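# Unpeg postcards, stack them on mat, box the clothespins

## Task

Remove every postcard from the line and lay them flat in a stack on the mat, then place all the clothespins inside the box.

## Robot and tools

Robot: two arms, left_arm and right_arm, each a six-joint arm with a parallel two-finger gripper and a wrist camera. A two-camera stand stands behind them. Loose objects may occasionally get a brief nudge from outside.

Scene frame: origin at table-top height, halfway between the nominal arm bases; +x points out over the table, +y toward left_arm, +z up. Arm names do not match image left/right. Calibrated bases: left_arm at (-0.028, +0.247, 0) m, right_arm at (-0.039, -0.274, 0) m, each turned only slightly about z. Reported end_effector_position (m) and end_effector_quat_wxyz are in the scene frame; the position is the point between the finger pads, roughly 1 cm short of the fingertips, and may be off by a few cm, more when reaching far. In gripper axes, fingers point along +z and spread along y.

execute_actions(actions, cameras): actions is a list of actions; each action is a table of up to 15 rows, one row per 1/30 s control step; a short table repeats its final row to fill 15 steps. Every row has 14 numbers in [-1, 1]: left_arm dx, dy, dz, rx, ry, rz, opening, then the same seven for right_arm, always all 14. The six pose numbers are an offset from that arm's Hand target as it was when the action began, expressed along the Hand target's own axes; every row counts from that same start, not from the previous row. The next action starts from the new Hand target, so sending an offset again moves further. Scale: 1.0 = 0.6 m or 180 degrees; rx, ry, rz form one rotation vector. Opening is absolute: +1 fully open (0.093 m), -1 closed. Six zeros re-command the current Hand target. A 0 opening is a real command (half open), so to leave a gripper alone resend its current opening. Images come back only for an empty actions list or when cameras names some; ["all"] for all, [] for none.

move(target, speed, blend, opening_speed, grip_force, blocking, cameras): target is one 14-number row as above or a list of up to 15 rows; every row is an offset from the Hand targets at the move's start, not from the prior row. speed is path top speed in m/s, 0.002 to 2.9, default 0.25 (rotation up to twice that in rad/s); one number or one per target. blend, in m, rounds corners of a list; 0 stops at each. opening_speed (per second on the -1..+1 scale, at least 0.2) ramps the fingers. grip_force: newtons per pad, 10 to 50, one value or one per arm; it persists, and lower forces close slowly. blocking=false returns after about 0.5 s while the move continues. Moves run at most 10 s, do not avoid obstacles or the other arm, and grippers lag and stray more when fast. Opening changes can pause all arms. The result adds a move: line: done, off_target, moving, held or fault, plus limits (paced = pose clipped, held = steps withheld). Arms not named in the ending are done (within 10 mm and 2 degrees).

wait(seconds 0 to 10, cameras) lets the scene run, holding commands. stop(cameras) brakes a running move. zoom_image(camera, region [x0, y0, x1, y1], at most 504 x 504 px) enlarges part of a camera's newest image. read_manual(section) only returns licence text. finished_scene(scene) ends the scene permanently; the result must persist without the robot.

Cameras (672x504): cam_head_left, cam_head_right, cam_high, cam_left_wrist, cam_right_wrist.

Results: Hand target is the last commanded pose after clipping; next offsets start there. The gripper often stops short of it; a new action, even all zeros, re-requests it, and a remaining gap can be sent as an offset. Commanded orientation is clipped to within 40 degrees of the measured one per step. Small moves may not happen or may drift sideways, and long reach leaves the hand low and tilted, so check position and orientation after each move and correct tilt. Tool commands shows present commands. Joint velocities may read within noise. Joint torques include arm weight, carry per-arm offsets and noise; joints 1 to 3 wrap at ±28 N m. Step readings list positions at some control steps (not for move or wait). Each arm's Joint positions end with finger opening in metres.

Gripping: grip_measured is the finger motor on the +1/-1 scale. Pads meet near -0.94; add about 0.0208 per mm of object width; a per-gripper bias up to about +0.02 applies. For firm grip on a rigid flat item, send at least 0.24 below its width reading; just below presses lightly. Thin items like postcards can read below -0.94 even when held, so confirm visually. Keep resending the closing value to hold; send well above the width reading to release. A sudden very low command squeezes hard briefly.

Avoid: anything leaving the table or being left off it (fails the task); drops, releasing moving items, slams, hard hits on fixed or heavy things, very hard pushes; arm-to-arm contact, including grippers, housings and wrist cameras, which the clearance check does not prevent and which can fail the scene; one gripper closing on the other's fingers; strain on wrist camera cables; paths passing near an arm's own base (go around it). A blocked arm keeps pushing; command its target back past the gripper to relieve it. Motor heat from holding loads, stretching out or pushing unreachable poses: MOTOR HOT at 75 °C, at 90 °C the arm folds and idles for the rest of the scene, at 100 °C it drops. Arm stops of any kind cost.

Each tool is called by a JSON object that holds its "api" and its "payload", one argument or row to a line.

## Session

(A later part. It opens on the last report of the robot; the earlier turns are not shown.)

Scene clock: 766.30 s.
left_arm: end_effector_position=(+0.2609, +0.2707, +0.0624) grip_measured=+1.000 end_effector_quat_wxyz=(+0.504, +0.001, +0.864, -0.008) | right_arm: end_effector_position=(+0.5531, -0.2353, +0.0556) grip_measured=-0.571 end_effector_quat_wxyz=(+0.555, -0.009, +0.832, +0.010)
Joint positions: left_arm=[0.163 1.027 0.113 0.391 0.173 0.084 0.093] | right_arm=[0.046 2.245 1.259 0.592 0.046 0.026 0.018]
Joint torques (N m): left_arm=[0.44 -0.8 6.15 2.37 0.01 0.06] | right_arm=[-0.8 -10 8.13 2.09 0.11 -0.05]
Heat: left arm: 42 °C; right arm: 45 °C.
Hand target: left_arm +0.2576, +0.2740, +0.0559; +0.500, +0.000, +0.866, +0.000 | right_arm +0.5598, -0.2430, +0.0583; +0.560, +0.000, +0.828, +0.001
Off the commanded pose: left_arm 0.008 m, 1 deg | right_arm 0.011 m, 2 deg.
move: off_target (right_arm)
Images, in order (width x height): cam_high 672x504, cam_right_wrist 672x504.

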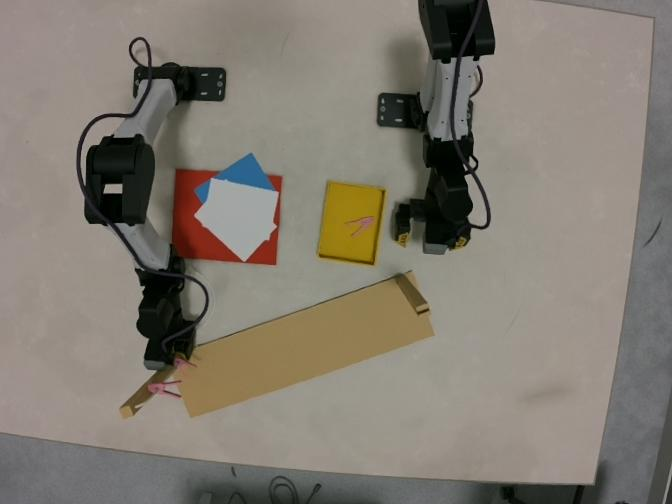

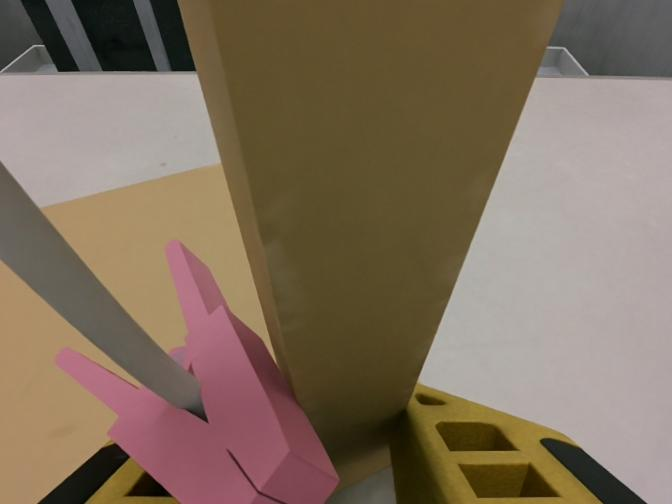

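{"api": "move", "payload": {
  "target": [0,0,0,0,0,0,1,0.075,-0.08,-0.22,0,0,0,-0.7],
  "speed": 0.06,
  "cameras": ["cam_right_wrist","cam_high"]
}}

Scene clock: 773.43 s.
left_arm: end_effector_position=(+0.2609, +0.2707, +0.0624) grip_measured=+1.000 end_effector_quat_wxyz=(+0.504, +0.001, +0.864, -0.008) | right_arm: end_effector_position=(+0.4209, -0.2864, +0.0512) grip_measured=-0.656 end_effector_quat_wxyz=(+0.545, +0.000, +0.838, +0.002)
Joint positions: left_arm=[0.163 1.027 0.113 0.391 0.173 0.084 0.093] | right_arm=[-0.075 1.9 0.647 0.835 -0.042 -0.015 0.014]
Joint torques (N m): left_arm=[0.47 -0.91 6.05 2.35 -0.03 0.04] | right_arm=[-1.21 -10.26 4.03 2.18 -0.22 -0.13]
Heat: left arm: 42 °C; right arm: 46 °C.
Hand target: left_arm +0.2576, +0.2740, +0.0559; +0.500, +0.000, +0.866, +0.000 | right_arm +0.4205, -0.2911, +0.0656; +0.560, +0.000, +0.828, +0.001
Off the commanded pose: left_arm 0.008 m, 1 deg | right_arm 0.015 m, 2 deg.
move: off_target (right_arm)
Images, in order (width x height): cam_high 672x504, cam_right_wrist 672x504.

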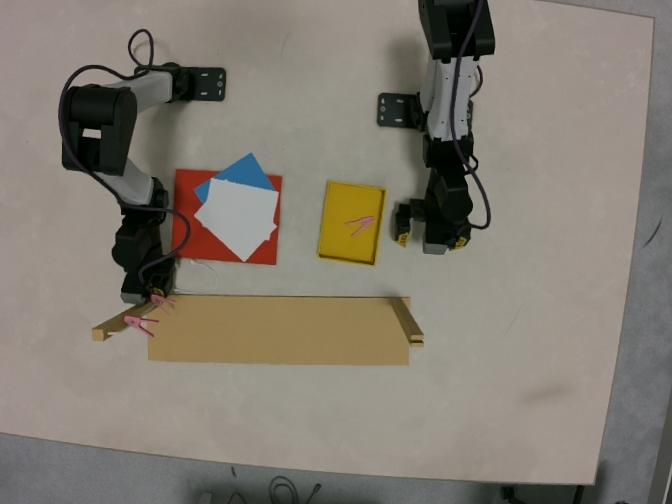

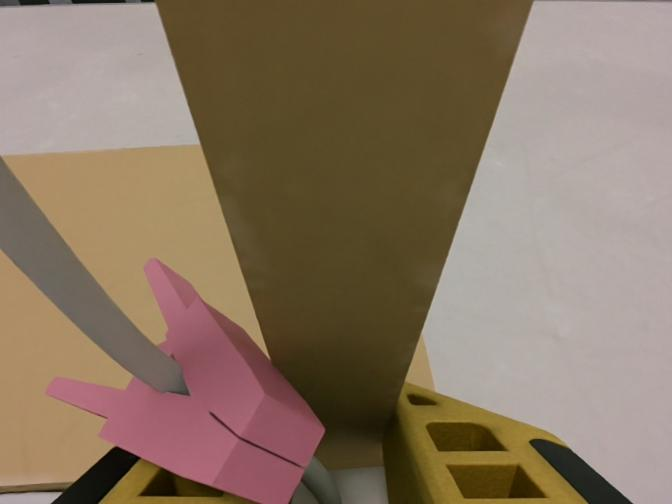

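{"api": "move", "payload": {
  "target": [
    [0,0,0,0,0,0,1,0,0,0,0,0,0,0.3],
    [0,0,0,0,0,0,1,0,0,-0.217,0,0,0,0.3],
    [0,0,0,0,0,0,1,-0.34,0.05,-0.5,-0.1,0.1,-0.234,0.3],
    [0,0,0,0,0,0,1,-0.446,0.15,-0.252,-0.209,0.209,-0.468,0.3]
  ],
  "speed": 0.25,
  "cameras": ["cam_right_wrist","cam_high","cam_head_right"]
}}

Scene clock: 790.83 s.
left_arm: end_effector_position=(+0.2609, +0.2707, +0.0624) grip_measured=+1.000 end_effector_quat_wxyz=(+0.504, +0.001, +0.864, -0.008) | right_arm: end_effector_position=(+0.3785, -0.2020, +0.3668) grip_measured=+0.298 end_effector_quat_wxyz=(-0.256, +0.668, -0.667, +0.209)
Joint positions: left_arm=[0.163 1.027 0.113 0.391 0.173 0.084 0.093] | right_arm=[0.161 1.941 2.596 -1.554 0.056 -1.399 0.059]
Joint torques (N m): left_arm=[0.51 -0.8 5.94 2.37 -0.04 0.04] | right_arm=[0.34 -7.19 6.48 1.54 -0.01 -0.11]
Heat: left arm: 42 °C; right arm: 46 °C.
Hand target: left_arm +0.2576, +0.2740, +0.0559; +0.500, +0.000, +0.866, +0.000 | right_arm +0.3798, -0.2015, +0.3705; -0.123, +0.697, -0.696, +0.122
Off the commanded pose: left_arm 0.008 m, 1 deg | right_arm 0.004 m, 19 deg.
joint sent to its limit (right arm) — joint 4 (wrist pitch), lower limit. The joint targets are off in orientation, not in position.
move: off_target (right_arm)
Images, in order (width x height): cam_head_right 672x504, cam_high 672x504, cam_right_wrist 672x504.

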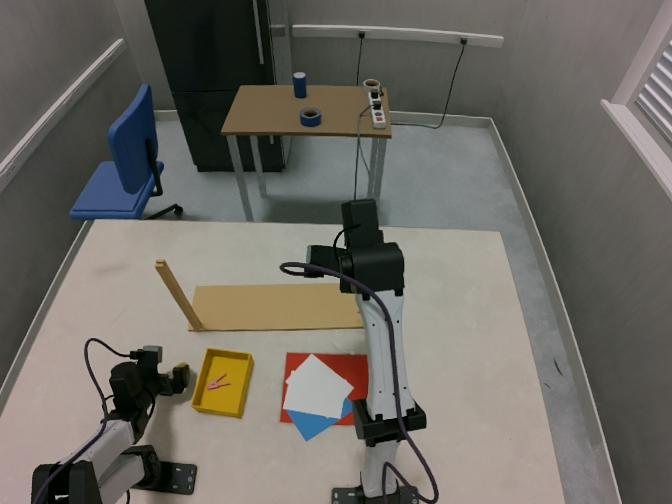

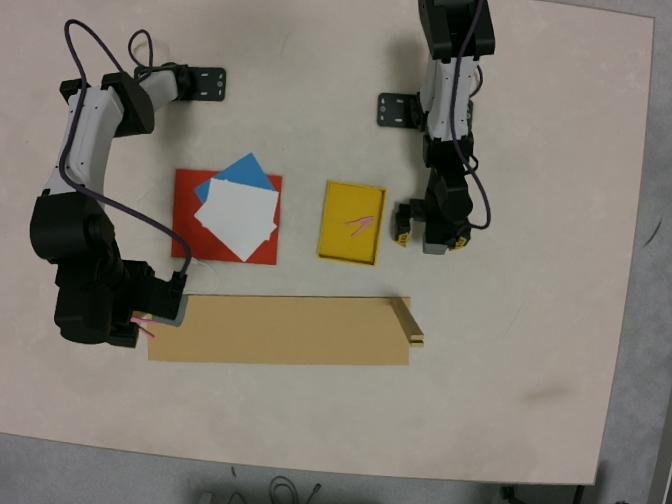

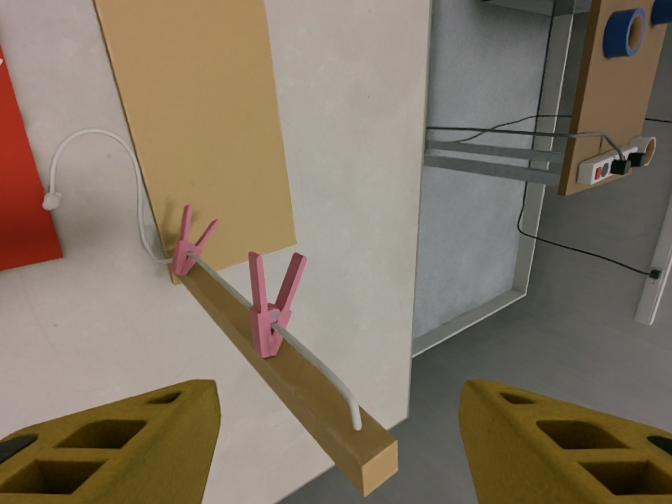

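{"api": "move", "payload": {
  "target": [0,0,0,0,0,0,1,0.068,0.009,0.163,0.1,0,0,0.2],
  "speed": 0.1,
  "cameras": ["cam_right_wrist"]
}}

Scene clock: 803.97 s.
left_arm: end_effector_position=(+0.2609, +0.2707, +0.0624) grip_measured=+1.000 end_effector_quat_wxyz=(+0.504, +0.001, +0.864, -0.008) | right_arm: end_effector_position=(+0.4074, -0.2345, +0.2628) grip_measured=+0.202 end_effector_quat_wxyz=(-0.215, +0.680, -0.668, +0.212)
Joint positions: left_arm=[0.163 1.027 0.113 0.391 0.173 0.084 0.093] | right_arm=[0.076 1.775 1.896 -1.081 0.054 -1.498 0.055]
Joint torques (N m): left_arm=[0.58 -0.9 6.05 2.37 -0.04 0.08] | right_arm=[-1.4 -10.36 5.79 1.71 -0.09 -0.05]
Heat: left arm: 42 °C; right arm: 46 °C.
Hand target: left_arm +0.2576, +0.2740, +0.0559; +0.500, +0.000, +0.866, +0.000 | right_arm +0.4083, -0.2424, +0.2766; -0.230, +0.669, -0.668, +0.230
Off the commanded pose: left_arm 0.008 m, 1 deg | right_arm 0.016 m, 3 deg.
move: off_target (right_arm)
Images, in order (width x height): cam_right_wrist 672x504.

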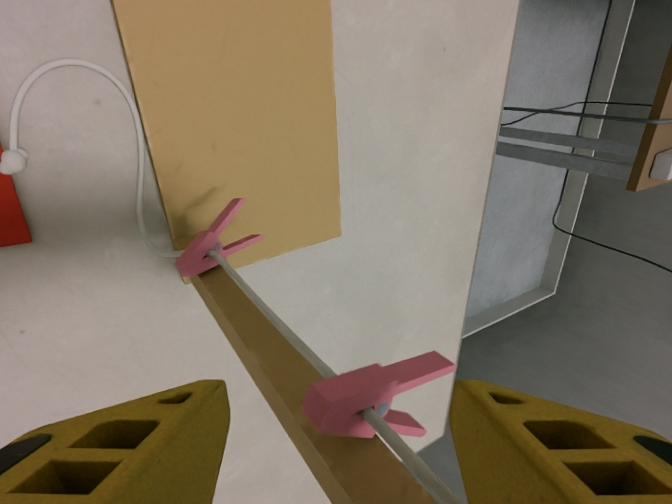

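{"api": "move", "payload": {
  "target": [
    [0,0,0,0,0,0,1,0,0,-0.12,0,0,0,0.3],
    [0,0,0,0,0,0,1,0,0.02,-0.16,0,0,0.45,0.3]
  ],
  "speed": 0.15,
  "cameras": ["cam_right_wrist","cam_head_right"]
}}

Scene clock: 819.33 s.
left_arm: end_effector_position=(+0.2609, +0.2707, +0.0624) grip_measured=+1.000 end_effector_quat_wxyz=(+0.504, +0.001, +0.864, -0.008) | right_arm: end_effector_position=(+0.3470, -0.2412, +0.3310) grip_measured=+0.298 end_effector_quat_wxyz=(+0.308, -0.079, +0.948, -0.021)
Joint positions: left_arm=[0.163 1.027 0.113 0.391 0.173 0.084 0.093] | right_arm=[0.076 1.662 2.063 -1.347 0.054 -0.077 0.059]
Joint torques (N m): left_arm=[0.68 -0.79 6.05 2.38 -0.05 0.03] | right_arm=[0.31 -8.88 6.45 1.49 0.1 0.02]
Heat: left arm: 41 °C; right arm: 48 °C.
Hand target: left_arm +0.2576, +0.2740, +0.0559; +0.500, +0.000, +0.866, +0.000 | right_arm +0.3397, -0.2424, +0.3449; +0.324, -0.075, +0.943, -0.025
Off the commanded pose: left_arm 0.008 m, 1 deg | right_arm 0.016 m, 2 deg.
move: off_target (right_arm)
Images, in order (width x height): cam_head_right 672x504, cam_right_wrist 672x504.

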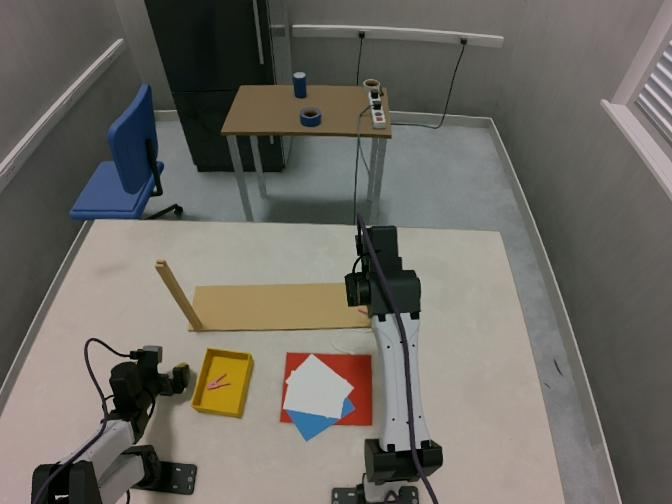

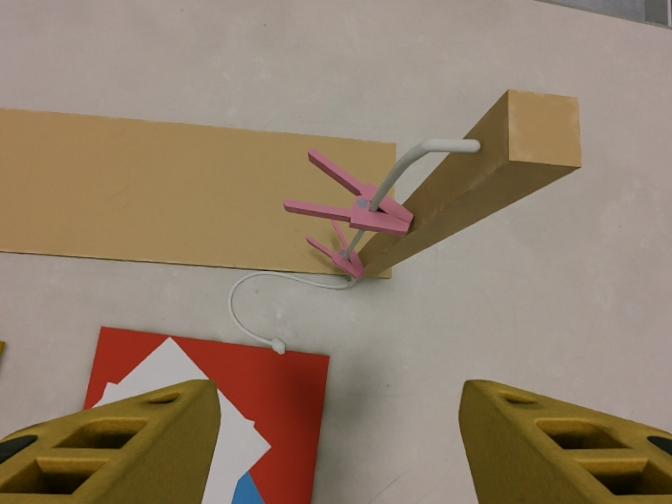

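{"api": "move", "payload": {
  "target": [
    [0,0,0,0,0,0,1,-0.033,0.023,0.0,0,0,-0.45,0.1],
    [0,0,0,0,0,0,1,-0.033,0.023,0.11,0,0,-0.45,0.1]
  ],
  "speed": 0.12,
  "cameras": ["cam_right_wrist","cam_high"]
}}

Scene clock: 837.20 s.
left_arm: end_effector_position=(+0.2609, +0.2707, +0.0624) grip_measured=+1.000 end_effector_quat_wxyz=(+0.504, +0.001, +0.864, -0.008) | right_arm: end_effector_position=(+0.3891, -0.2240, +0.3037) grip_measured=+0.102 end_effector_quat_wxyz=(-0.227, +0.670, -0.670, +0.225)
Joint positions: left_arm=[0.163 1.027 0.113 0.391 0.173 0.084 0.093] | right_arm=[0.118 1.744 2.015 -1.196 0.088 -1.451 0.05]
Joint torques (N m): left_arm=[0.53 -0.76 5.9 2.38 0 0.03] | right_arm=[-0.54 -7.09 5.9 1.67 -0.09 -0.09]
Heat: left arm: 41 °C; right arm: 47 °C.
Hand target: left_arm +0.2576, +0.2740, +0.0559; +0.500, +0.000, +0.866, +0.000 | right_arm +0.3939, -0.2257, +0.3036; -0.230, +0.669, -0.668, +0.230
Off the commanded pose: left_arm 0.008 m, 1 deg | right_arm 0.005 m, 1 deg.
move: done
Images, in order (width x height): cam_high 672x504, cam_right_wrist 672x504.

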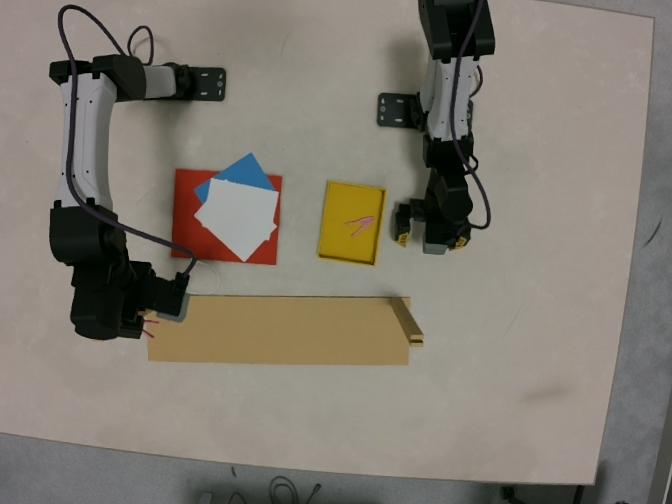

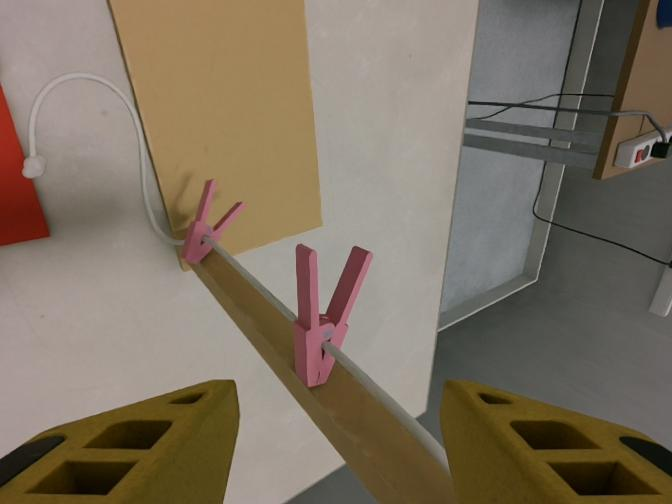

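{"api": "move", "payload": {
  "target": [0,0,0,0,0,0,1,-0.005,-0.003,0.1,0,0,0,0.1],
  "speed": 0.08,
  "cameras": ["cam_right_wrist"]
}}

Scene clock: 841.37 s.
left_arm: end_effector_position=(+0.2609, +0.2707, +0.0624) grip_measured=+1.000 end_effector_quat_wxyz=(+0.504, +0.001, +0.864, -0.008) | right_arm: end_effector_position=(+0.4274, -0.2213, +0.2592) grip_measured=+0.102 end_effector_quat_wxyz=(-0.227, +0.670, -0.670, +0.228)
Joint positions: left_arm=[0.163 1.027 0.113 0.391 0.173 0.084 0.093] | right_arm=[0.112 1.82 1.912 -1.014 0.088 -1.457 0.05]
Joint torques (N m): left_arm=[0.51 -0.77 5.96 2.34 0 0.03] | right_arm=[-0.54 -7.87 6.27 1.68 -0.13 -0.1]
Heat: left arm: 41 °C; right arm: 47 °C.
Hand target: left_arm +0.2576, +0.2740, +0.0559; +0.500, +0.000, +0.866, +0.000 | right_arm +0.4323, -0.2226, +0.2574; -0.230, +0.669, -0.668, +0.230
Off the commanded pose: left_arm 0.008 m, 1 deg | right_arm 0.005 m, 1 deg.
move: done
Images, in order (width x height): cam_right_wrist 672x504.

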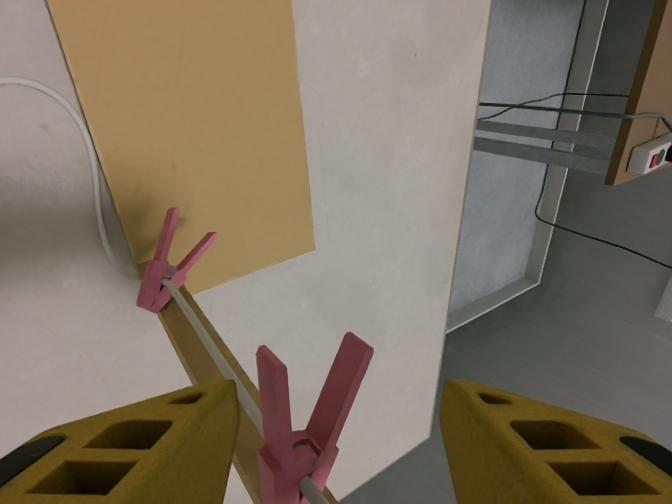

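{"api": "move", "payload": {
  "target": [
    [0,0,0,0,0,0,1,-0.011,0.013,0.01,0,0,0,0.1],
    [0,0,0,0,0,0,1,-0.011,0.013,0.01,0,0,0,-1]
  ],
  "speed": 0.05,
  "opening_speed": 0.4,
  "cameras": ["cam_right_wrist","cam_head_left"]
}}

Scene clock: 849.57 s.
left_arm: end_effector_position=(+0.2609, +0.2707, +0.0624) grip_measured=+1.000 end_effector_quat_wxyz=(+0.504, +0.001, +0.864, -0.008) | right_arm: end_effector_position=(+0.4283, -0.2179, +0.2423) grip_measured=-0.968 end_effector_quat_wxyz=(-0.221, +0.673, -0.670, +0.222)
Joint positions: left_arm=[0.163 1.027 0.113 0.391 0.173 0.084 0.093] | right_arm=[0.119 1.82 1.852 -0.971 0.088 -1.454 0]
Joint torques (N m): left_arm=[0.58 -0.75 6 2.35 -0.02 0.04] | right_arm=[0.39 -9.37 6.16 1.68 -0.01 0.04]
Heat: left arm: 41 °C; right arm: 48 °C.
Hand target: left_arm +0.2576, +0.2740, +0.0559; +0.500, +0.000, +0.866, +0.000 | right_arm +0.4298, -0.2159, +0.2479; -0.230, +0.669, -0.668, +0.230
Off the commanded pose: left_arm 0.008 m, 1 deg | right_arm 0.006 m, 1 deg.
move: done
Images, in order (width x height): cam_head_left 672x504, cam_right_wrist 672x504.

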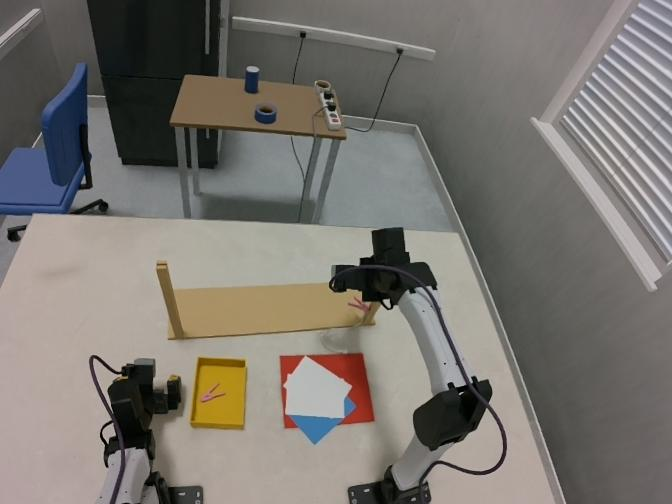

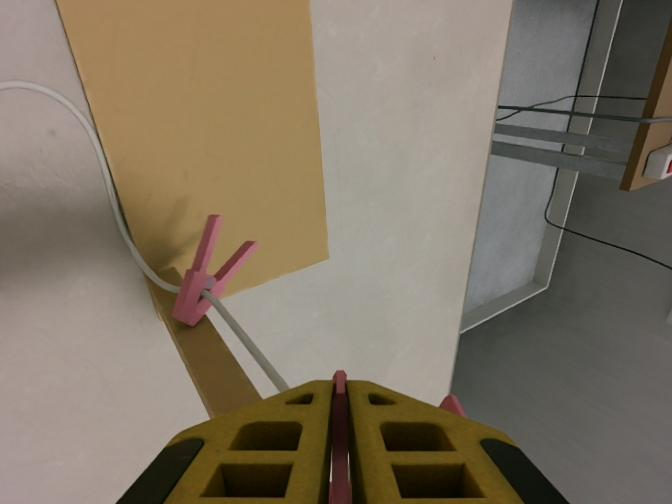

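{"api": "move", "payload": {
  "target": [0,0,0,0,0,0,1,0,0,-0.06,0,0,0,0.3],
  "speed": 0.06,
  "opening_speed": 0.8,
  "cameras": ["cam_right_wrist"]
}}

Scene clock: 854.40 s.
left_arm: end_effector_position=(+0.2609, +0.2707, +0.0624) grip_measured=+1.000 end_effector_quat_wxyz=(+0.504, +0.001, +0.864, -0.008) | right_arm: end_effector_position=(+0.4110, -0.2164, +0.2538) grip_measured=+0.297 end_effector_quat_wxyz=(-0.213, +0.677, -0.671, +0.214)
Joint positions: left_arm=[0.163 1.027 0.113 0.391 0.173 0.084 0.093] | right_arm=[0.128 1.788 1.875 -1.05 0.09 -1.447 0.059]
Joint torques (N m): left_arm=[0.55 -0.76 5.94 2.32 -0.02 0.04] | right_arm=[0.39 -10.7 8.61 1.39 0.04 0.04]
Heat: left arm: 41 °C; right arm: 48 °C.
Hand target: left_arm +0.2576, +0.2740, +0.0559; +0.500, +0.000, +0.866, +0.000 | right_arm +0.4077, -0.2160, +0.2763; -0.230, +0.669, -0.668, +0.230
Off the commanded pose: left_arm 0.008 m, 1 deg | right_arm 0.023 m, 3 deg.
move: off_target (right_arm)
Images, in order (width x height): cam_right_wrist 672x504.

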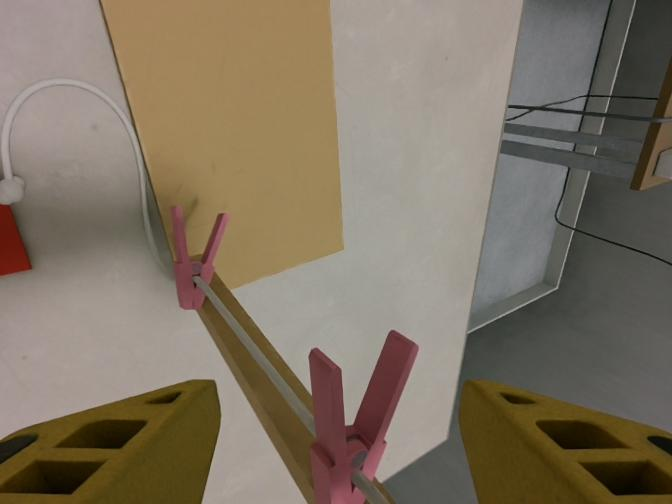

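{"api": "move", "payload": {
  "target": [
    [0,0,0,0,0,0,1,0.009,0.01,0.047,0,0,0,0.3],
    [0,0,0,0,0,0,1,0.009,0.01,0.047,0,0,0,-0.3]
  ],
  "speed": 0.05,
  "opening_speed": 0.3,
  "cameras": ["cam_right_wrist"]
}}

Scene clock: 862.10 s.
left_arm: end_effector_position=(+0.2609, +0.2707, +0.0624) grip_measured=+1.000 end_effector_quat_wxyz=(+0.504, +0.001, +0.864, -0.008) | right_arm: end_effector_position=(+0.4194, -0.2191, +0.2414) grip_measured=-0.298 end_effector_quat_wxyz=(-0.219, +0.673, -0.672, +0.220)
Joint positions: left_arm=[0.163 1.027 0.113 0.391 0.173 0.084 0.093] | right_arm=[0.12 1.788 1.813 -0.971 0.09 -1.451 0.031]
Joint torques (N m): left_arm=[0.49 -0.66 6.05 2.38 0 0.01] | right_arm=[-0.53 -9.81 6.13 1.66 -0.09 -0.09]
Heat: left arm: 41 °C; right arm: 48 °C.
Hand target: left_arm +0.2576, +0.2740, +0.0559; +0.500, +0.000, +0.866, +0.000 | right_arm +0.4204, -0.2214, +0.2504; -0.230, +0.669, -0.668, +0.230
Off the commanded pose: left_arm 0.008 m, 1 deg | right_arm 0.009 m, 2 deg.
move: done
Images, in order (width x height): cam_right_wrist 672x504.

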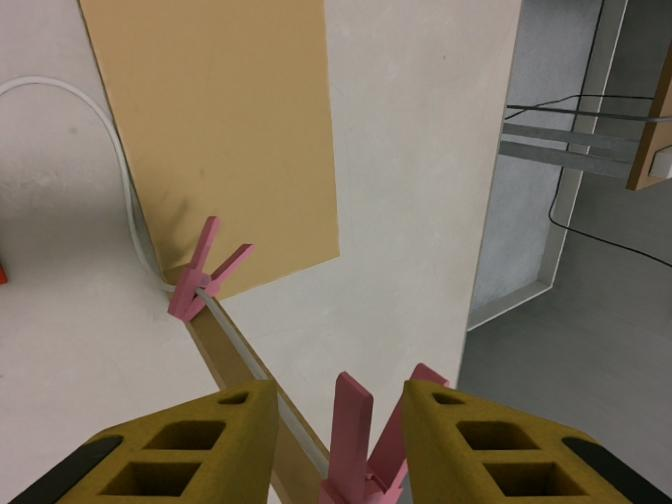

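{"api": "move", "payload": {
  "target": [
    [0,0,0,0,0,0,1,0,0,0,0,0,0,0.3],
    [0,0,0,0,0,0,1,0.002,-0.022,0.01,0,0,0,0.3],
    [0,0,0,0,0,0,1,0.002,-0.022,0.01,0,0,0,-0.3]
  ],
  "speed": 0.05,
  "opening_speed": 0.5,
  "cameras": ["cam_right_wrist"]
}}

Scene clock: 869.37 s.
left_arm: end_effector_position=(+0.2609, +0.2707, +0.0624) grip_measured=+1.000 end_effector_quat_wxyz=(+0.504, +0.001, +0.864, -0.008) | right_arm: end_effector_position=(+0.4306, -0.2214, +0.2489) grip_measured=-0.298 end_effector_quat_wxyz=(-0.226, +0.670, -0.670, +0.228)
Joint positions: left_arm=[0.163 1.027 0.113 0.391 0.173 0.084 0.093] | right_arm=[0.111 1.819 1.869 -0.972 0.09 -1.458 0.031]
Joint torques (N m): left_arm=[0.57 -0.83 6.06 2.35 -0.05 0.06] | right_arm=[-0.53 -7.66 9.03 1.46 -0.15 -0.09]
Heat: left arm: 41 °C; right arm: 48 °C.
Hand target: left_arm +0.2576, +0.2740, +0.0559; +0.500, +0.000, +0.866, +0.000 | right_arm +0.4344, -0.2225, +0.2537; -0.230, +0.669, -0.668, +0.230
Off the commanded pose: left_arm 0.008 m, 1 deg | right_arm 0.006 m, 1 deg.
move: done
Images, in order (width x height): cam_right_wrist 672x504.

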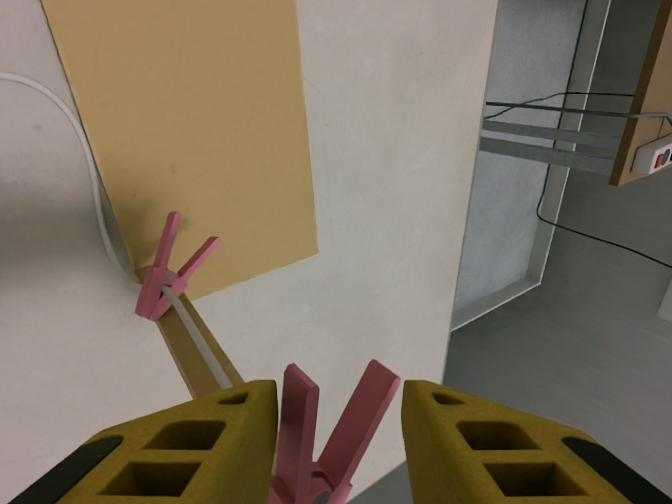

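{"api": "move", "payload": {
  "target": [
    [0,0,0,0,0,0,1,-0.004,0,0.015,0,0,0,-0.3],
    [0,0,0,0,0,0,1,-0.004,0,0.015,0,0,0,-1]
  ],
  "speed": 0.05,
  "opening_speed": 0.3,
  "cameras": ["cam_right_wrist"]
}}

Scene clock: 874.83 s.
left_arm: end_effector_position=(+0.2609, +0.2707, +0.0624) grip_measured=+1.000 end_effector_quat_wxyz=(+0.504, +0.001, +0.864, -0.008) | right_arm: end_effector_position=(+0.4326, -0.2208, +0.2416) grip_measured=-0.968 end_effector_quat_wxyz=(-0.221, +0.672, -0.671, +0.223)
Joint positions: left_arm=[0.163 1.027 0.113 0.391 0.173 0.084 0.093] | right_arm=[0.111 1.835 1.869 -0.972 0.088 -1.458 0]
Joint torques (N m): left_arm=[0.51 -0.85 6.06 2.38 -0.02 0.06] | right_arm=[-0.18 -7.84 8.32 1.65 -0.1 -0.05]
Heat: left arm: 42 °C; right arm: 48 °C.
Hand target: left_arm +0.2576, +0.2740, +0.0559; +0.500, +0.000, +0.866, +0.000 | right_arm +0.4399, -0.2200, +0.2468; -0.230, +0.669, -0.668, +0.230
Off the commanded pose: left_arm 0.008 m, 1 deg | right_arm 0.009 m, 1 deg.
move: done
Images, in order (width x height): cam_right_wrist 672x504.

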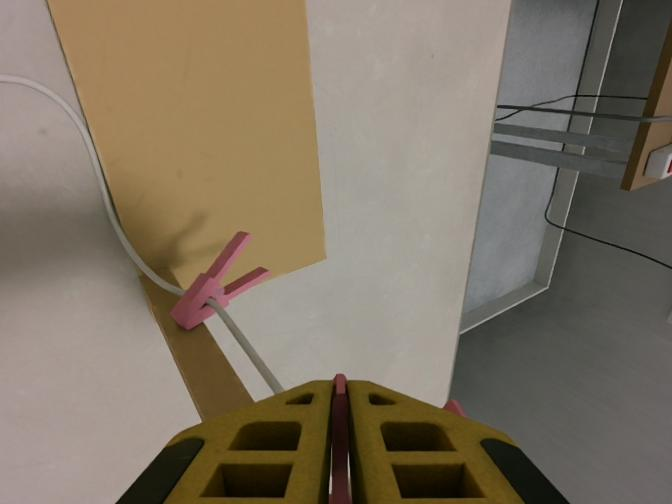

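{"api": "move", "payload": {
  "target": [
    [0,0,0,0,0,0,1,0,0,-0.05,0,0,0,0.2],
    [0,0,0,0,0,0,1,0.0,0.0,-0.01,0,0,0,0.2],
    [0,0,0,0,0,0,1,-0.002,0,0.034,0,0,0,0.2]
  ],
  "speed": 0.05,
  "cameras": ["cam_right_wrist"]
}}

Scene clock: 884.70 s.
left_arm: end_effector_position=(+0.2609, +0.2707, +0.0624) grip_measured=+1.000 end_effector_quat_wxyz=(+0.504, +0.001, +0.864, -0.008) | right_arm: end_effector_position=(+0.4479, -0.2186, +0.2334) grip_measured=+0.197 end_effector_quat_wxyz=(-0.228, +0.670, -0.669, +0.228)
Joint positions: left_arm=[0.163 1.027 0.113 0.391 0.173 0.084 0.093] | right_arm=[0.111 1.874 1.875 -0.921 0.088 -1.458 0.055]
Joint torques (N m): left_arm=[0.64 -0.83 6.02 2.38 -0.04 0.02] | right_arm=[-0.29 -8.34 6.37 1.73 -0.11 -0.07]
Heat: left arm: 42 °C; right arm: 48 °C.
Hand target: left_arm +0.2576, +0.2740, +0.0559; +0.500, +0.000, +0.866, +0.000 | right_arm +0.4525, -0.2188, +0.2306; -0.230, +0.669, -0.668, +0.230
Off the commanded pose: left_arm 0.008 m, 1 deg | right_arm 0.005 m, 0 deg.
move: done
Images, in order (width x height): cam_right_wrist 672x504.

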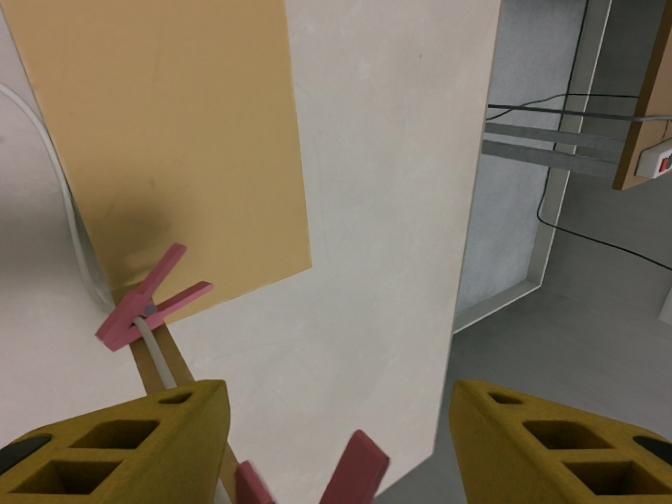

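{"api": "move", "payload": {
  "target": [
    [0,0,0,0,0,0,1,0.03,0.01,-0.004,0,0,0,0.2],
    [0,0,0,0,0,0,1,0.03,0.01,-0.004,0,0,0,-1]
  ],
  "speed": 0.05,
  "opening_speed": 0.3,
  "cameras": ["cam_right_wrist","cam_high"]
}}

Scene clock: 892.20 s.
left_arm: end_effector_position=(+0.2609, +0.2707, +0.0624) grip_measured=+1.000 end_effector_quat_wxyz=(+0.504, +0.001, +0.864, -0.008) | right_arm: end_effector_position=(+0.4454, -0.2363, +0.2141) grip_measured=-0.882 end_effector_quat_wxyz=(-0.211, +0.673, -0.674, +0.218)
Joint positions: left_arm=[0.163 1.027 0.113 0.391 0.173 0.084 0.093] | right_arm=[0.069 1.874 1.819 -0.902 0.068 -1.491 0.003]
Joint torques (N m): left_arm=[0.46 -0.76 6.08 2.32 -0.04 0.04] | right_arm=[-0.46 -11.33 6.31 1.67 -0.2 -0.09]
Heat: left arm: 42 °C; right arm: 48 °C.
Hand target: left_arm +0.2576, +0.2740, +0.0559; +0.500, +0.000, +0.866, +0.000 | right_arm +0.4463, -0.2370, +0.2288; -0.230, +0.669, -0.668, +0.230
Off the commanded pose: left_arm 0.008 m, 1 deg | right_arm 0.015 m, 3 deg.
move: off_target (right_arm); target 2's new opening was sent with right_arm's hand 0.014 m and 3 deg from that target
Images, in order (width x height): cam_high 672x504, cam_right_wrist 672x504.

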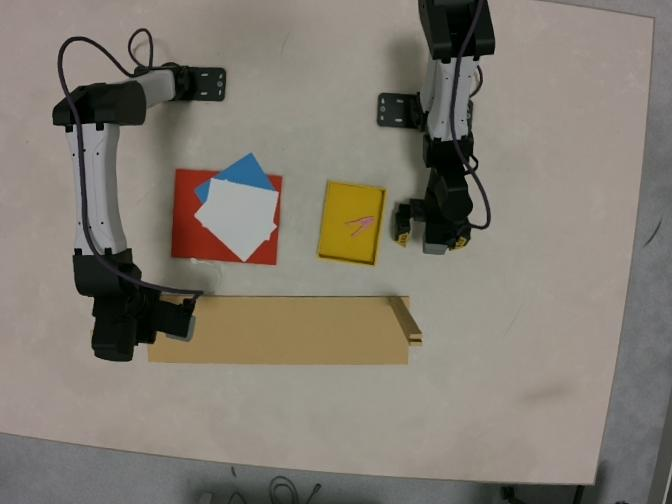

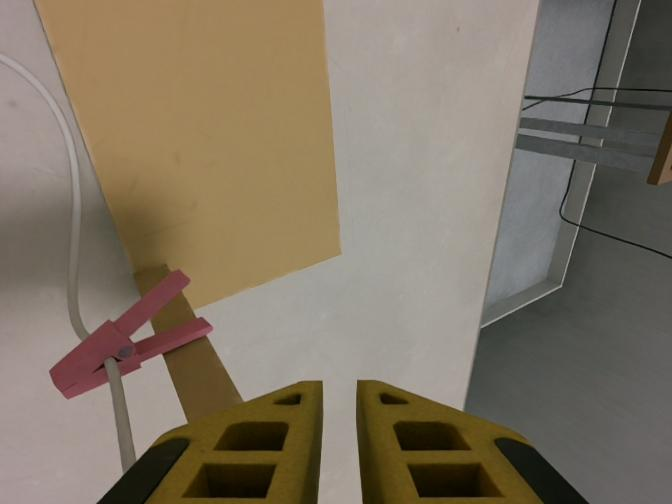

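{"api": "move", "payload": {
  "target": [0,0,0,0,0,0,1,-0.1,0,-0.02,0,0,0,-1],
  "speed": 0.06,
  "cameras": ["cam_right_wrist","cam_high","cam_head_left"]
}}

{"api": "zoom_image", "payload": {
  "camera": "cam_head_left",
  "region": [310, 220, 430, 340]
}}

Scene clock: 896.73 s.
left_arm: end_effector_position=(+0.2609, +0.2707, +0.0624) grip_measured=+1.000 end_effector_quat_wxyz=(+0.504, +0.001, +0.864, -0.008) | right_arm: end_effector_position=(+0.4363, -0.1766, +0.2264) grip_measured=-0.894 end_effector_quat_wxyz=(-0.222, +0.676, -0.667, +0.220)
Joint positions: left_arm=[0.163 1.027 0.113 0.391 0.173 0.084 0.093] | right_arm=[0.219 1.874 1.86 -0.934 0.142 -1.378 0.002]
Joint torques (N m): left_arm=[0.58 -0.8 5.83 2.4 -0.04 0.03] | right_arm=[0.09 -9.29 9.11 1.46 0.07 0.02]
Heat: left arm: 42 °C; right arm: 49 °C.
Hand target: left_arm +0.2576, +0.2740, +0.0559; +0.500, +0.000, +0.866, +0.000 | right_arm +0.4388, -0.1769, +0.2383; -0.230, +0.669, -0.668, +0.230
Off the commanded pose: left_arm 0.008 m, 1 deg | right_arm 0.012 m, 2 deg.
move: off_target (right_arm)
Images, in order (width x height): cam_head_left 672x504, cam_high 672x504, cam_right_wrist 672x504.

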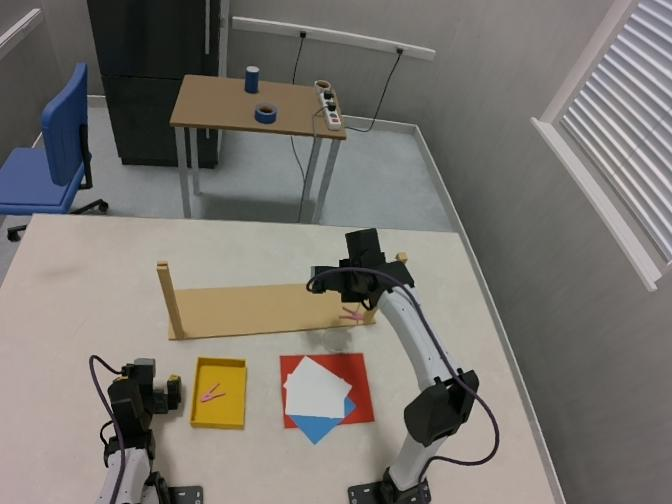

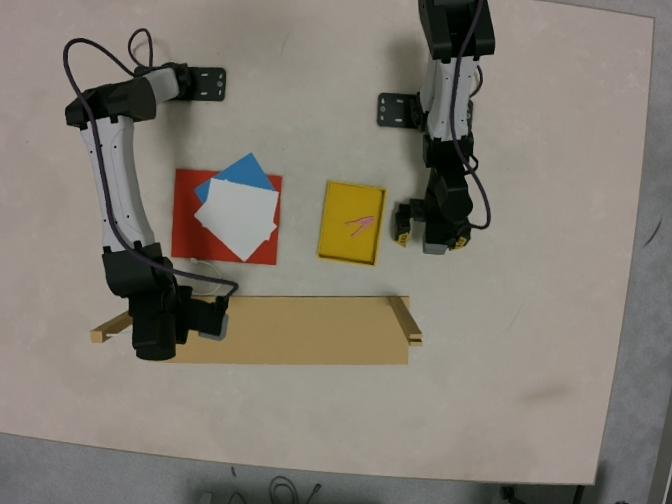

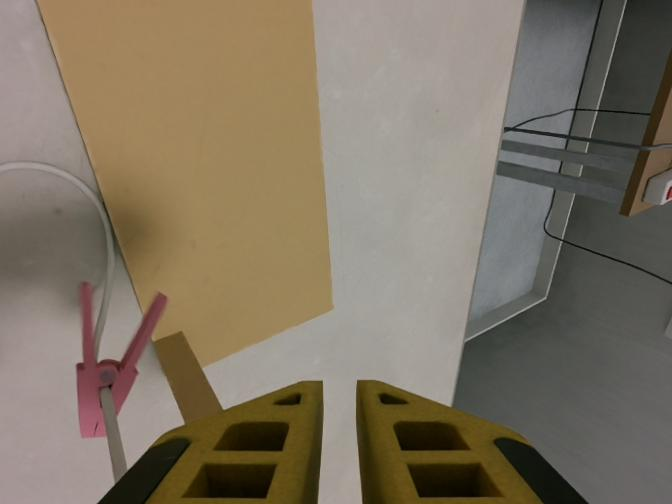

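Scaled by 4.200.

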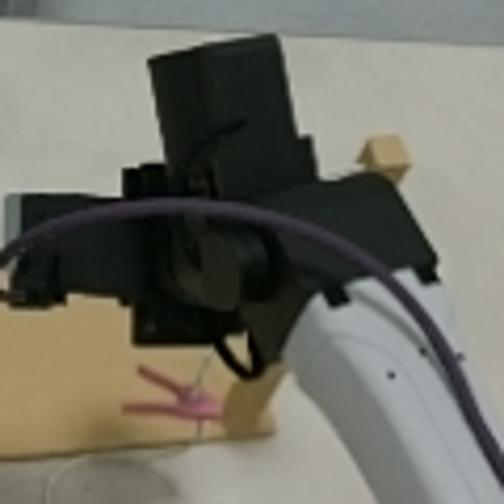

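{"api": "move", "payload": {
  "target": [0,0,0,0,0,0,1,-0.3,0.1,-0.15,0,0,0,-1],
  "speed": 0.1,
  "cameras": ["cam_right_wrist","cam_high","cam_head_left","cam_head_right"]
}}

{"api": "zoom_image", "payload": {
  "camera": "cam_high",
  "region": [80, 220, 260, 370]
}}

Scene clock: 902.60 s.
left_arm: end_effector_position=(+0.2609, +0.2707, +0.0624) grip_measured=+1.000 end_effector_quat_wxyz=(+0.504, +0.001, +0.864, -0.008) | right_arm: end_effector_position=(+0.3369, -0.0081, +0.2686) grip_measured=-0.894 end_effector_quat_wxyz=(-0.218, +0.669, -0.670, +0.237)
Joint positions: left_arm=[0.163 1.027 0.113 0.391 0.173 0.084 0.093] | right_arm=[0.747 1.977 2.195 -1.308 0.462 -0.905 0.002]
Joint torques (N m): left_arm=[0.43 -0.79 6.02 2.37 0.01 0.02] | right_arm=[1.18 -8.24 8.39 1.34 0.07 0.05]
Heat: left arm: 42 °C; right arm: 49 °C.
Hand target: left_arm +0.2576, +0.2740, +0.0559; +0.500, +0.000, +0.866, +0.000 | right_arm +0.3359, +0.0030, +0.2723; -0.230, +0.669, -0.668, +0.230
Off the commanded pose: left_arm 0.008 m, 1 deg | right_arm 0.012 m, 2 deg.
move: off_target (right_arm)
Images, in order (width x height): cam_head_left 672x504, cam_head_right 672x504, cam_high 672x504, cam_right_wrist 672x504.

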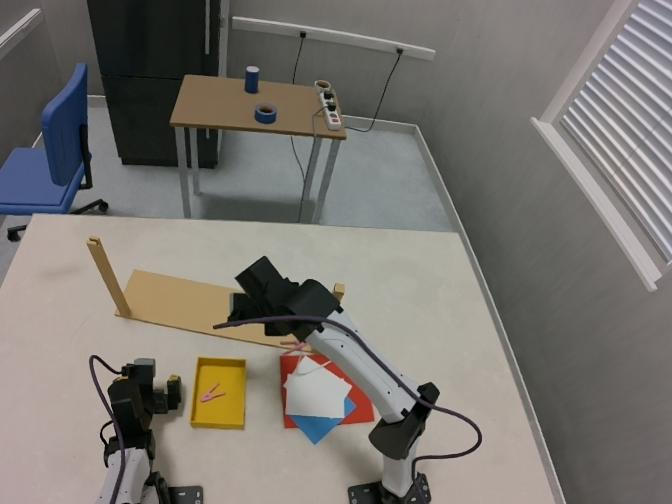

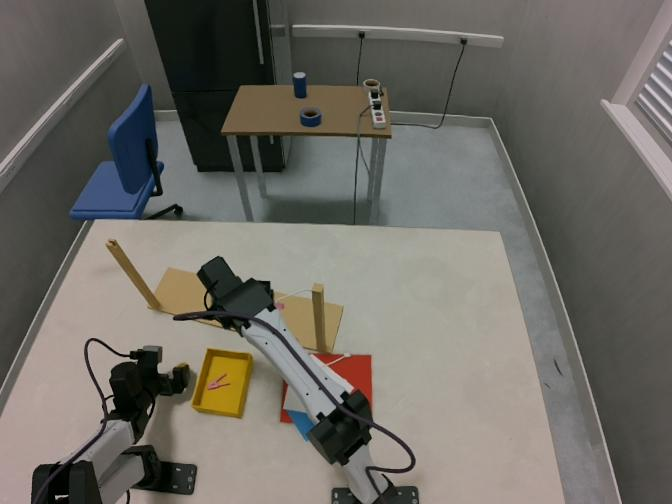

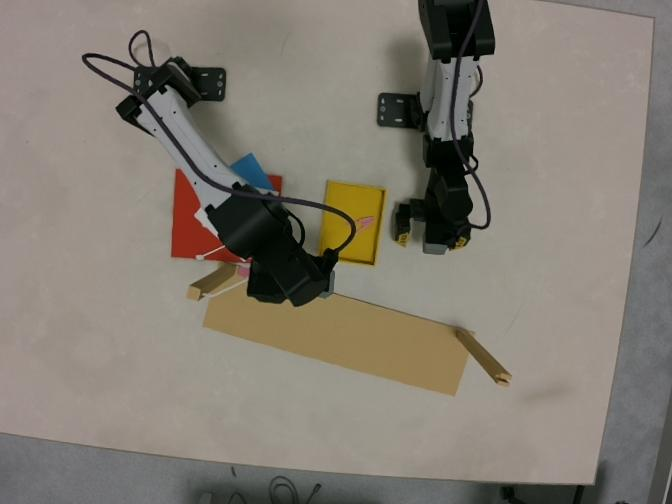

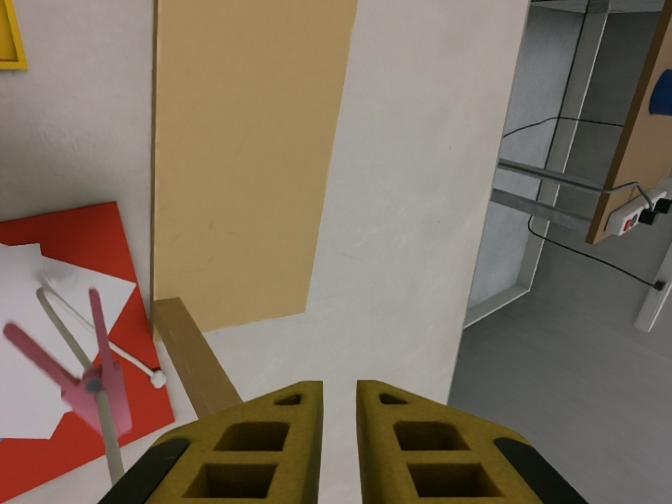

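Scaled by 2.800.

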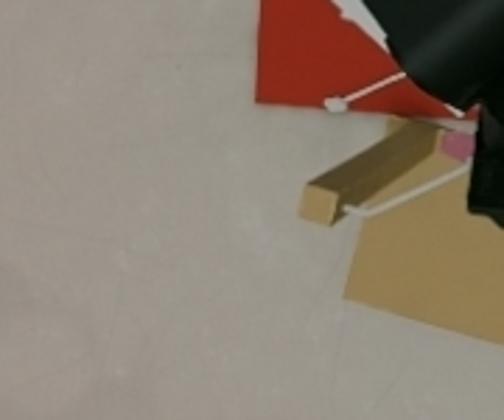

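{"api": "move", "payload": {
  "target": [-0.36,-0.12,-0.2,0.28,0,0,0,0.13,0,-0.03,0,0,0,-1],
  "speed": 0.15,
  "cameras": ["cam_left_wrist","cam_high"]
}}

Scene clock: 910.07 s.
left_arm: end_effector_position=(+0.2613, +0.2024, +0.2966) grip_measured=+0.002 end_effector_quat_wxyz=(+0.452, +0.208, +0.787, -0.365) | right_arm: end_effector_position=(+0.3267, -0.0740, +0.2729) grip_measured=-0.894 end_effector_quat_wxyz=(-0.206, +0.674, -0.670, +0.232)
Joint positions: left_arm=[0.386 1.204 1.177 -0.964 1.17 0.531 0.045] | right_arm=[0.624 1.76 1.931 -1.236 0.397 -1.025 0.002]
Joint torques (N m): left_arm=[-0.31 -2.39 11.07 1.04 0.69 0.06] | right_arm=[-0.5 -10.5 5.68 1.49 -0.04 -0.1]
Heat: left arm: 41 °C; right arm: 50 °C.
Hand target: left_arm +0.2616, +0.2018, +0.3029; +0.452, +0.213, +0.784, -0.369 | right_arm +0.3250, -0.0752, +0.2864; -0.230, +0.669, -0.668, +0.230
Off the commanded pose: left_arm 0.006 m, 1 deg | right_arm 0.014 m, 3 deg.
move: off_target (right_arm)
Images, in order (width x height): cam_high 672x504, cam_left_wrist 672x504.

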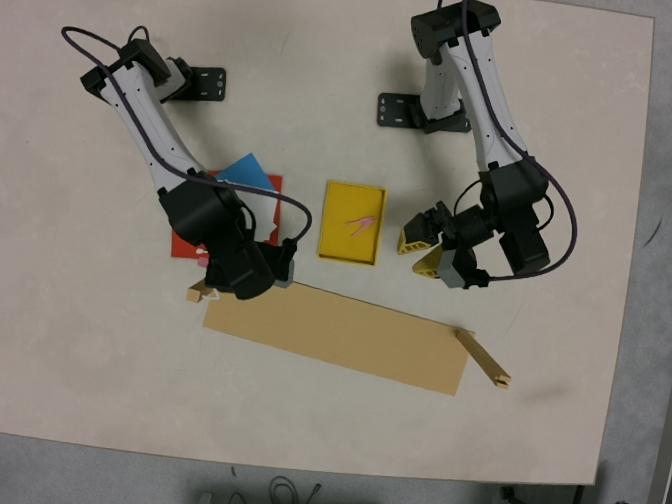

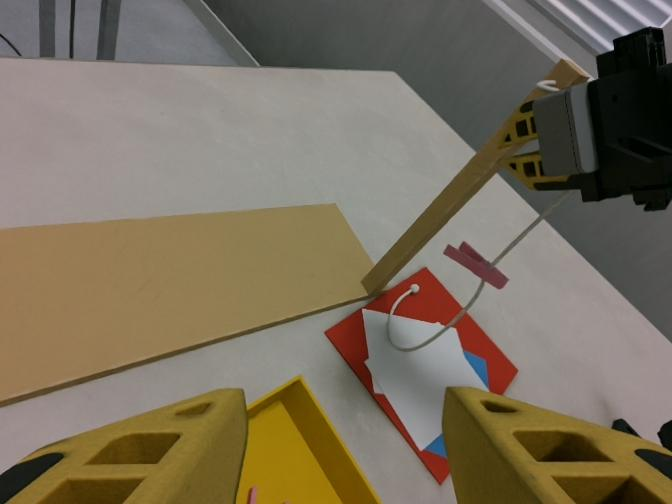

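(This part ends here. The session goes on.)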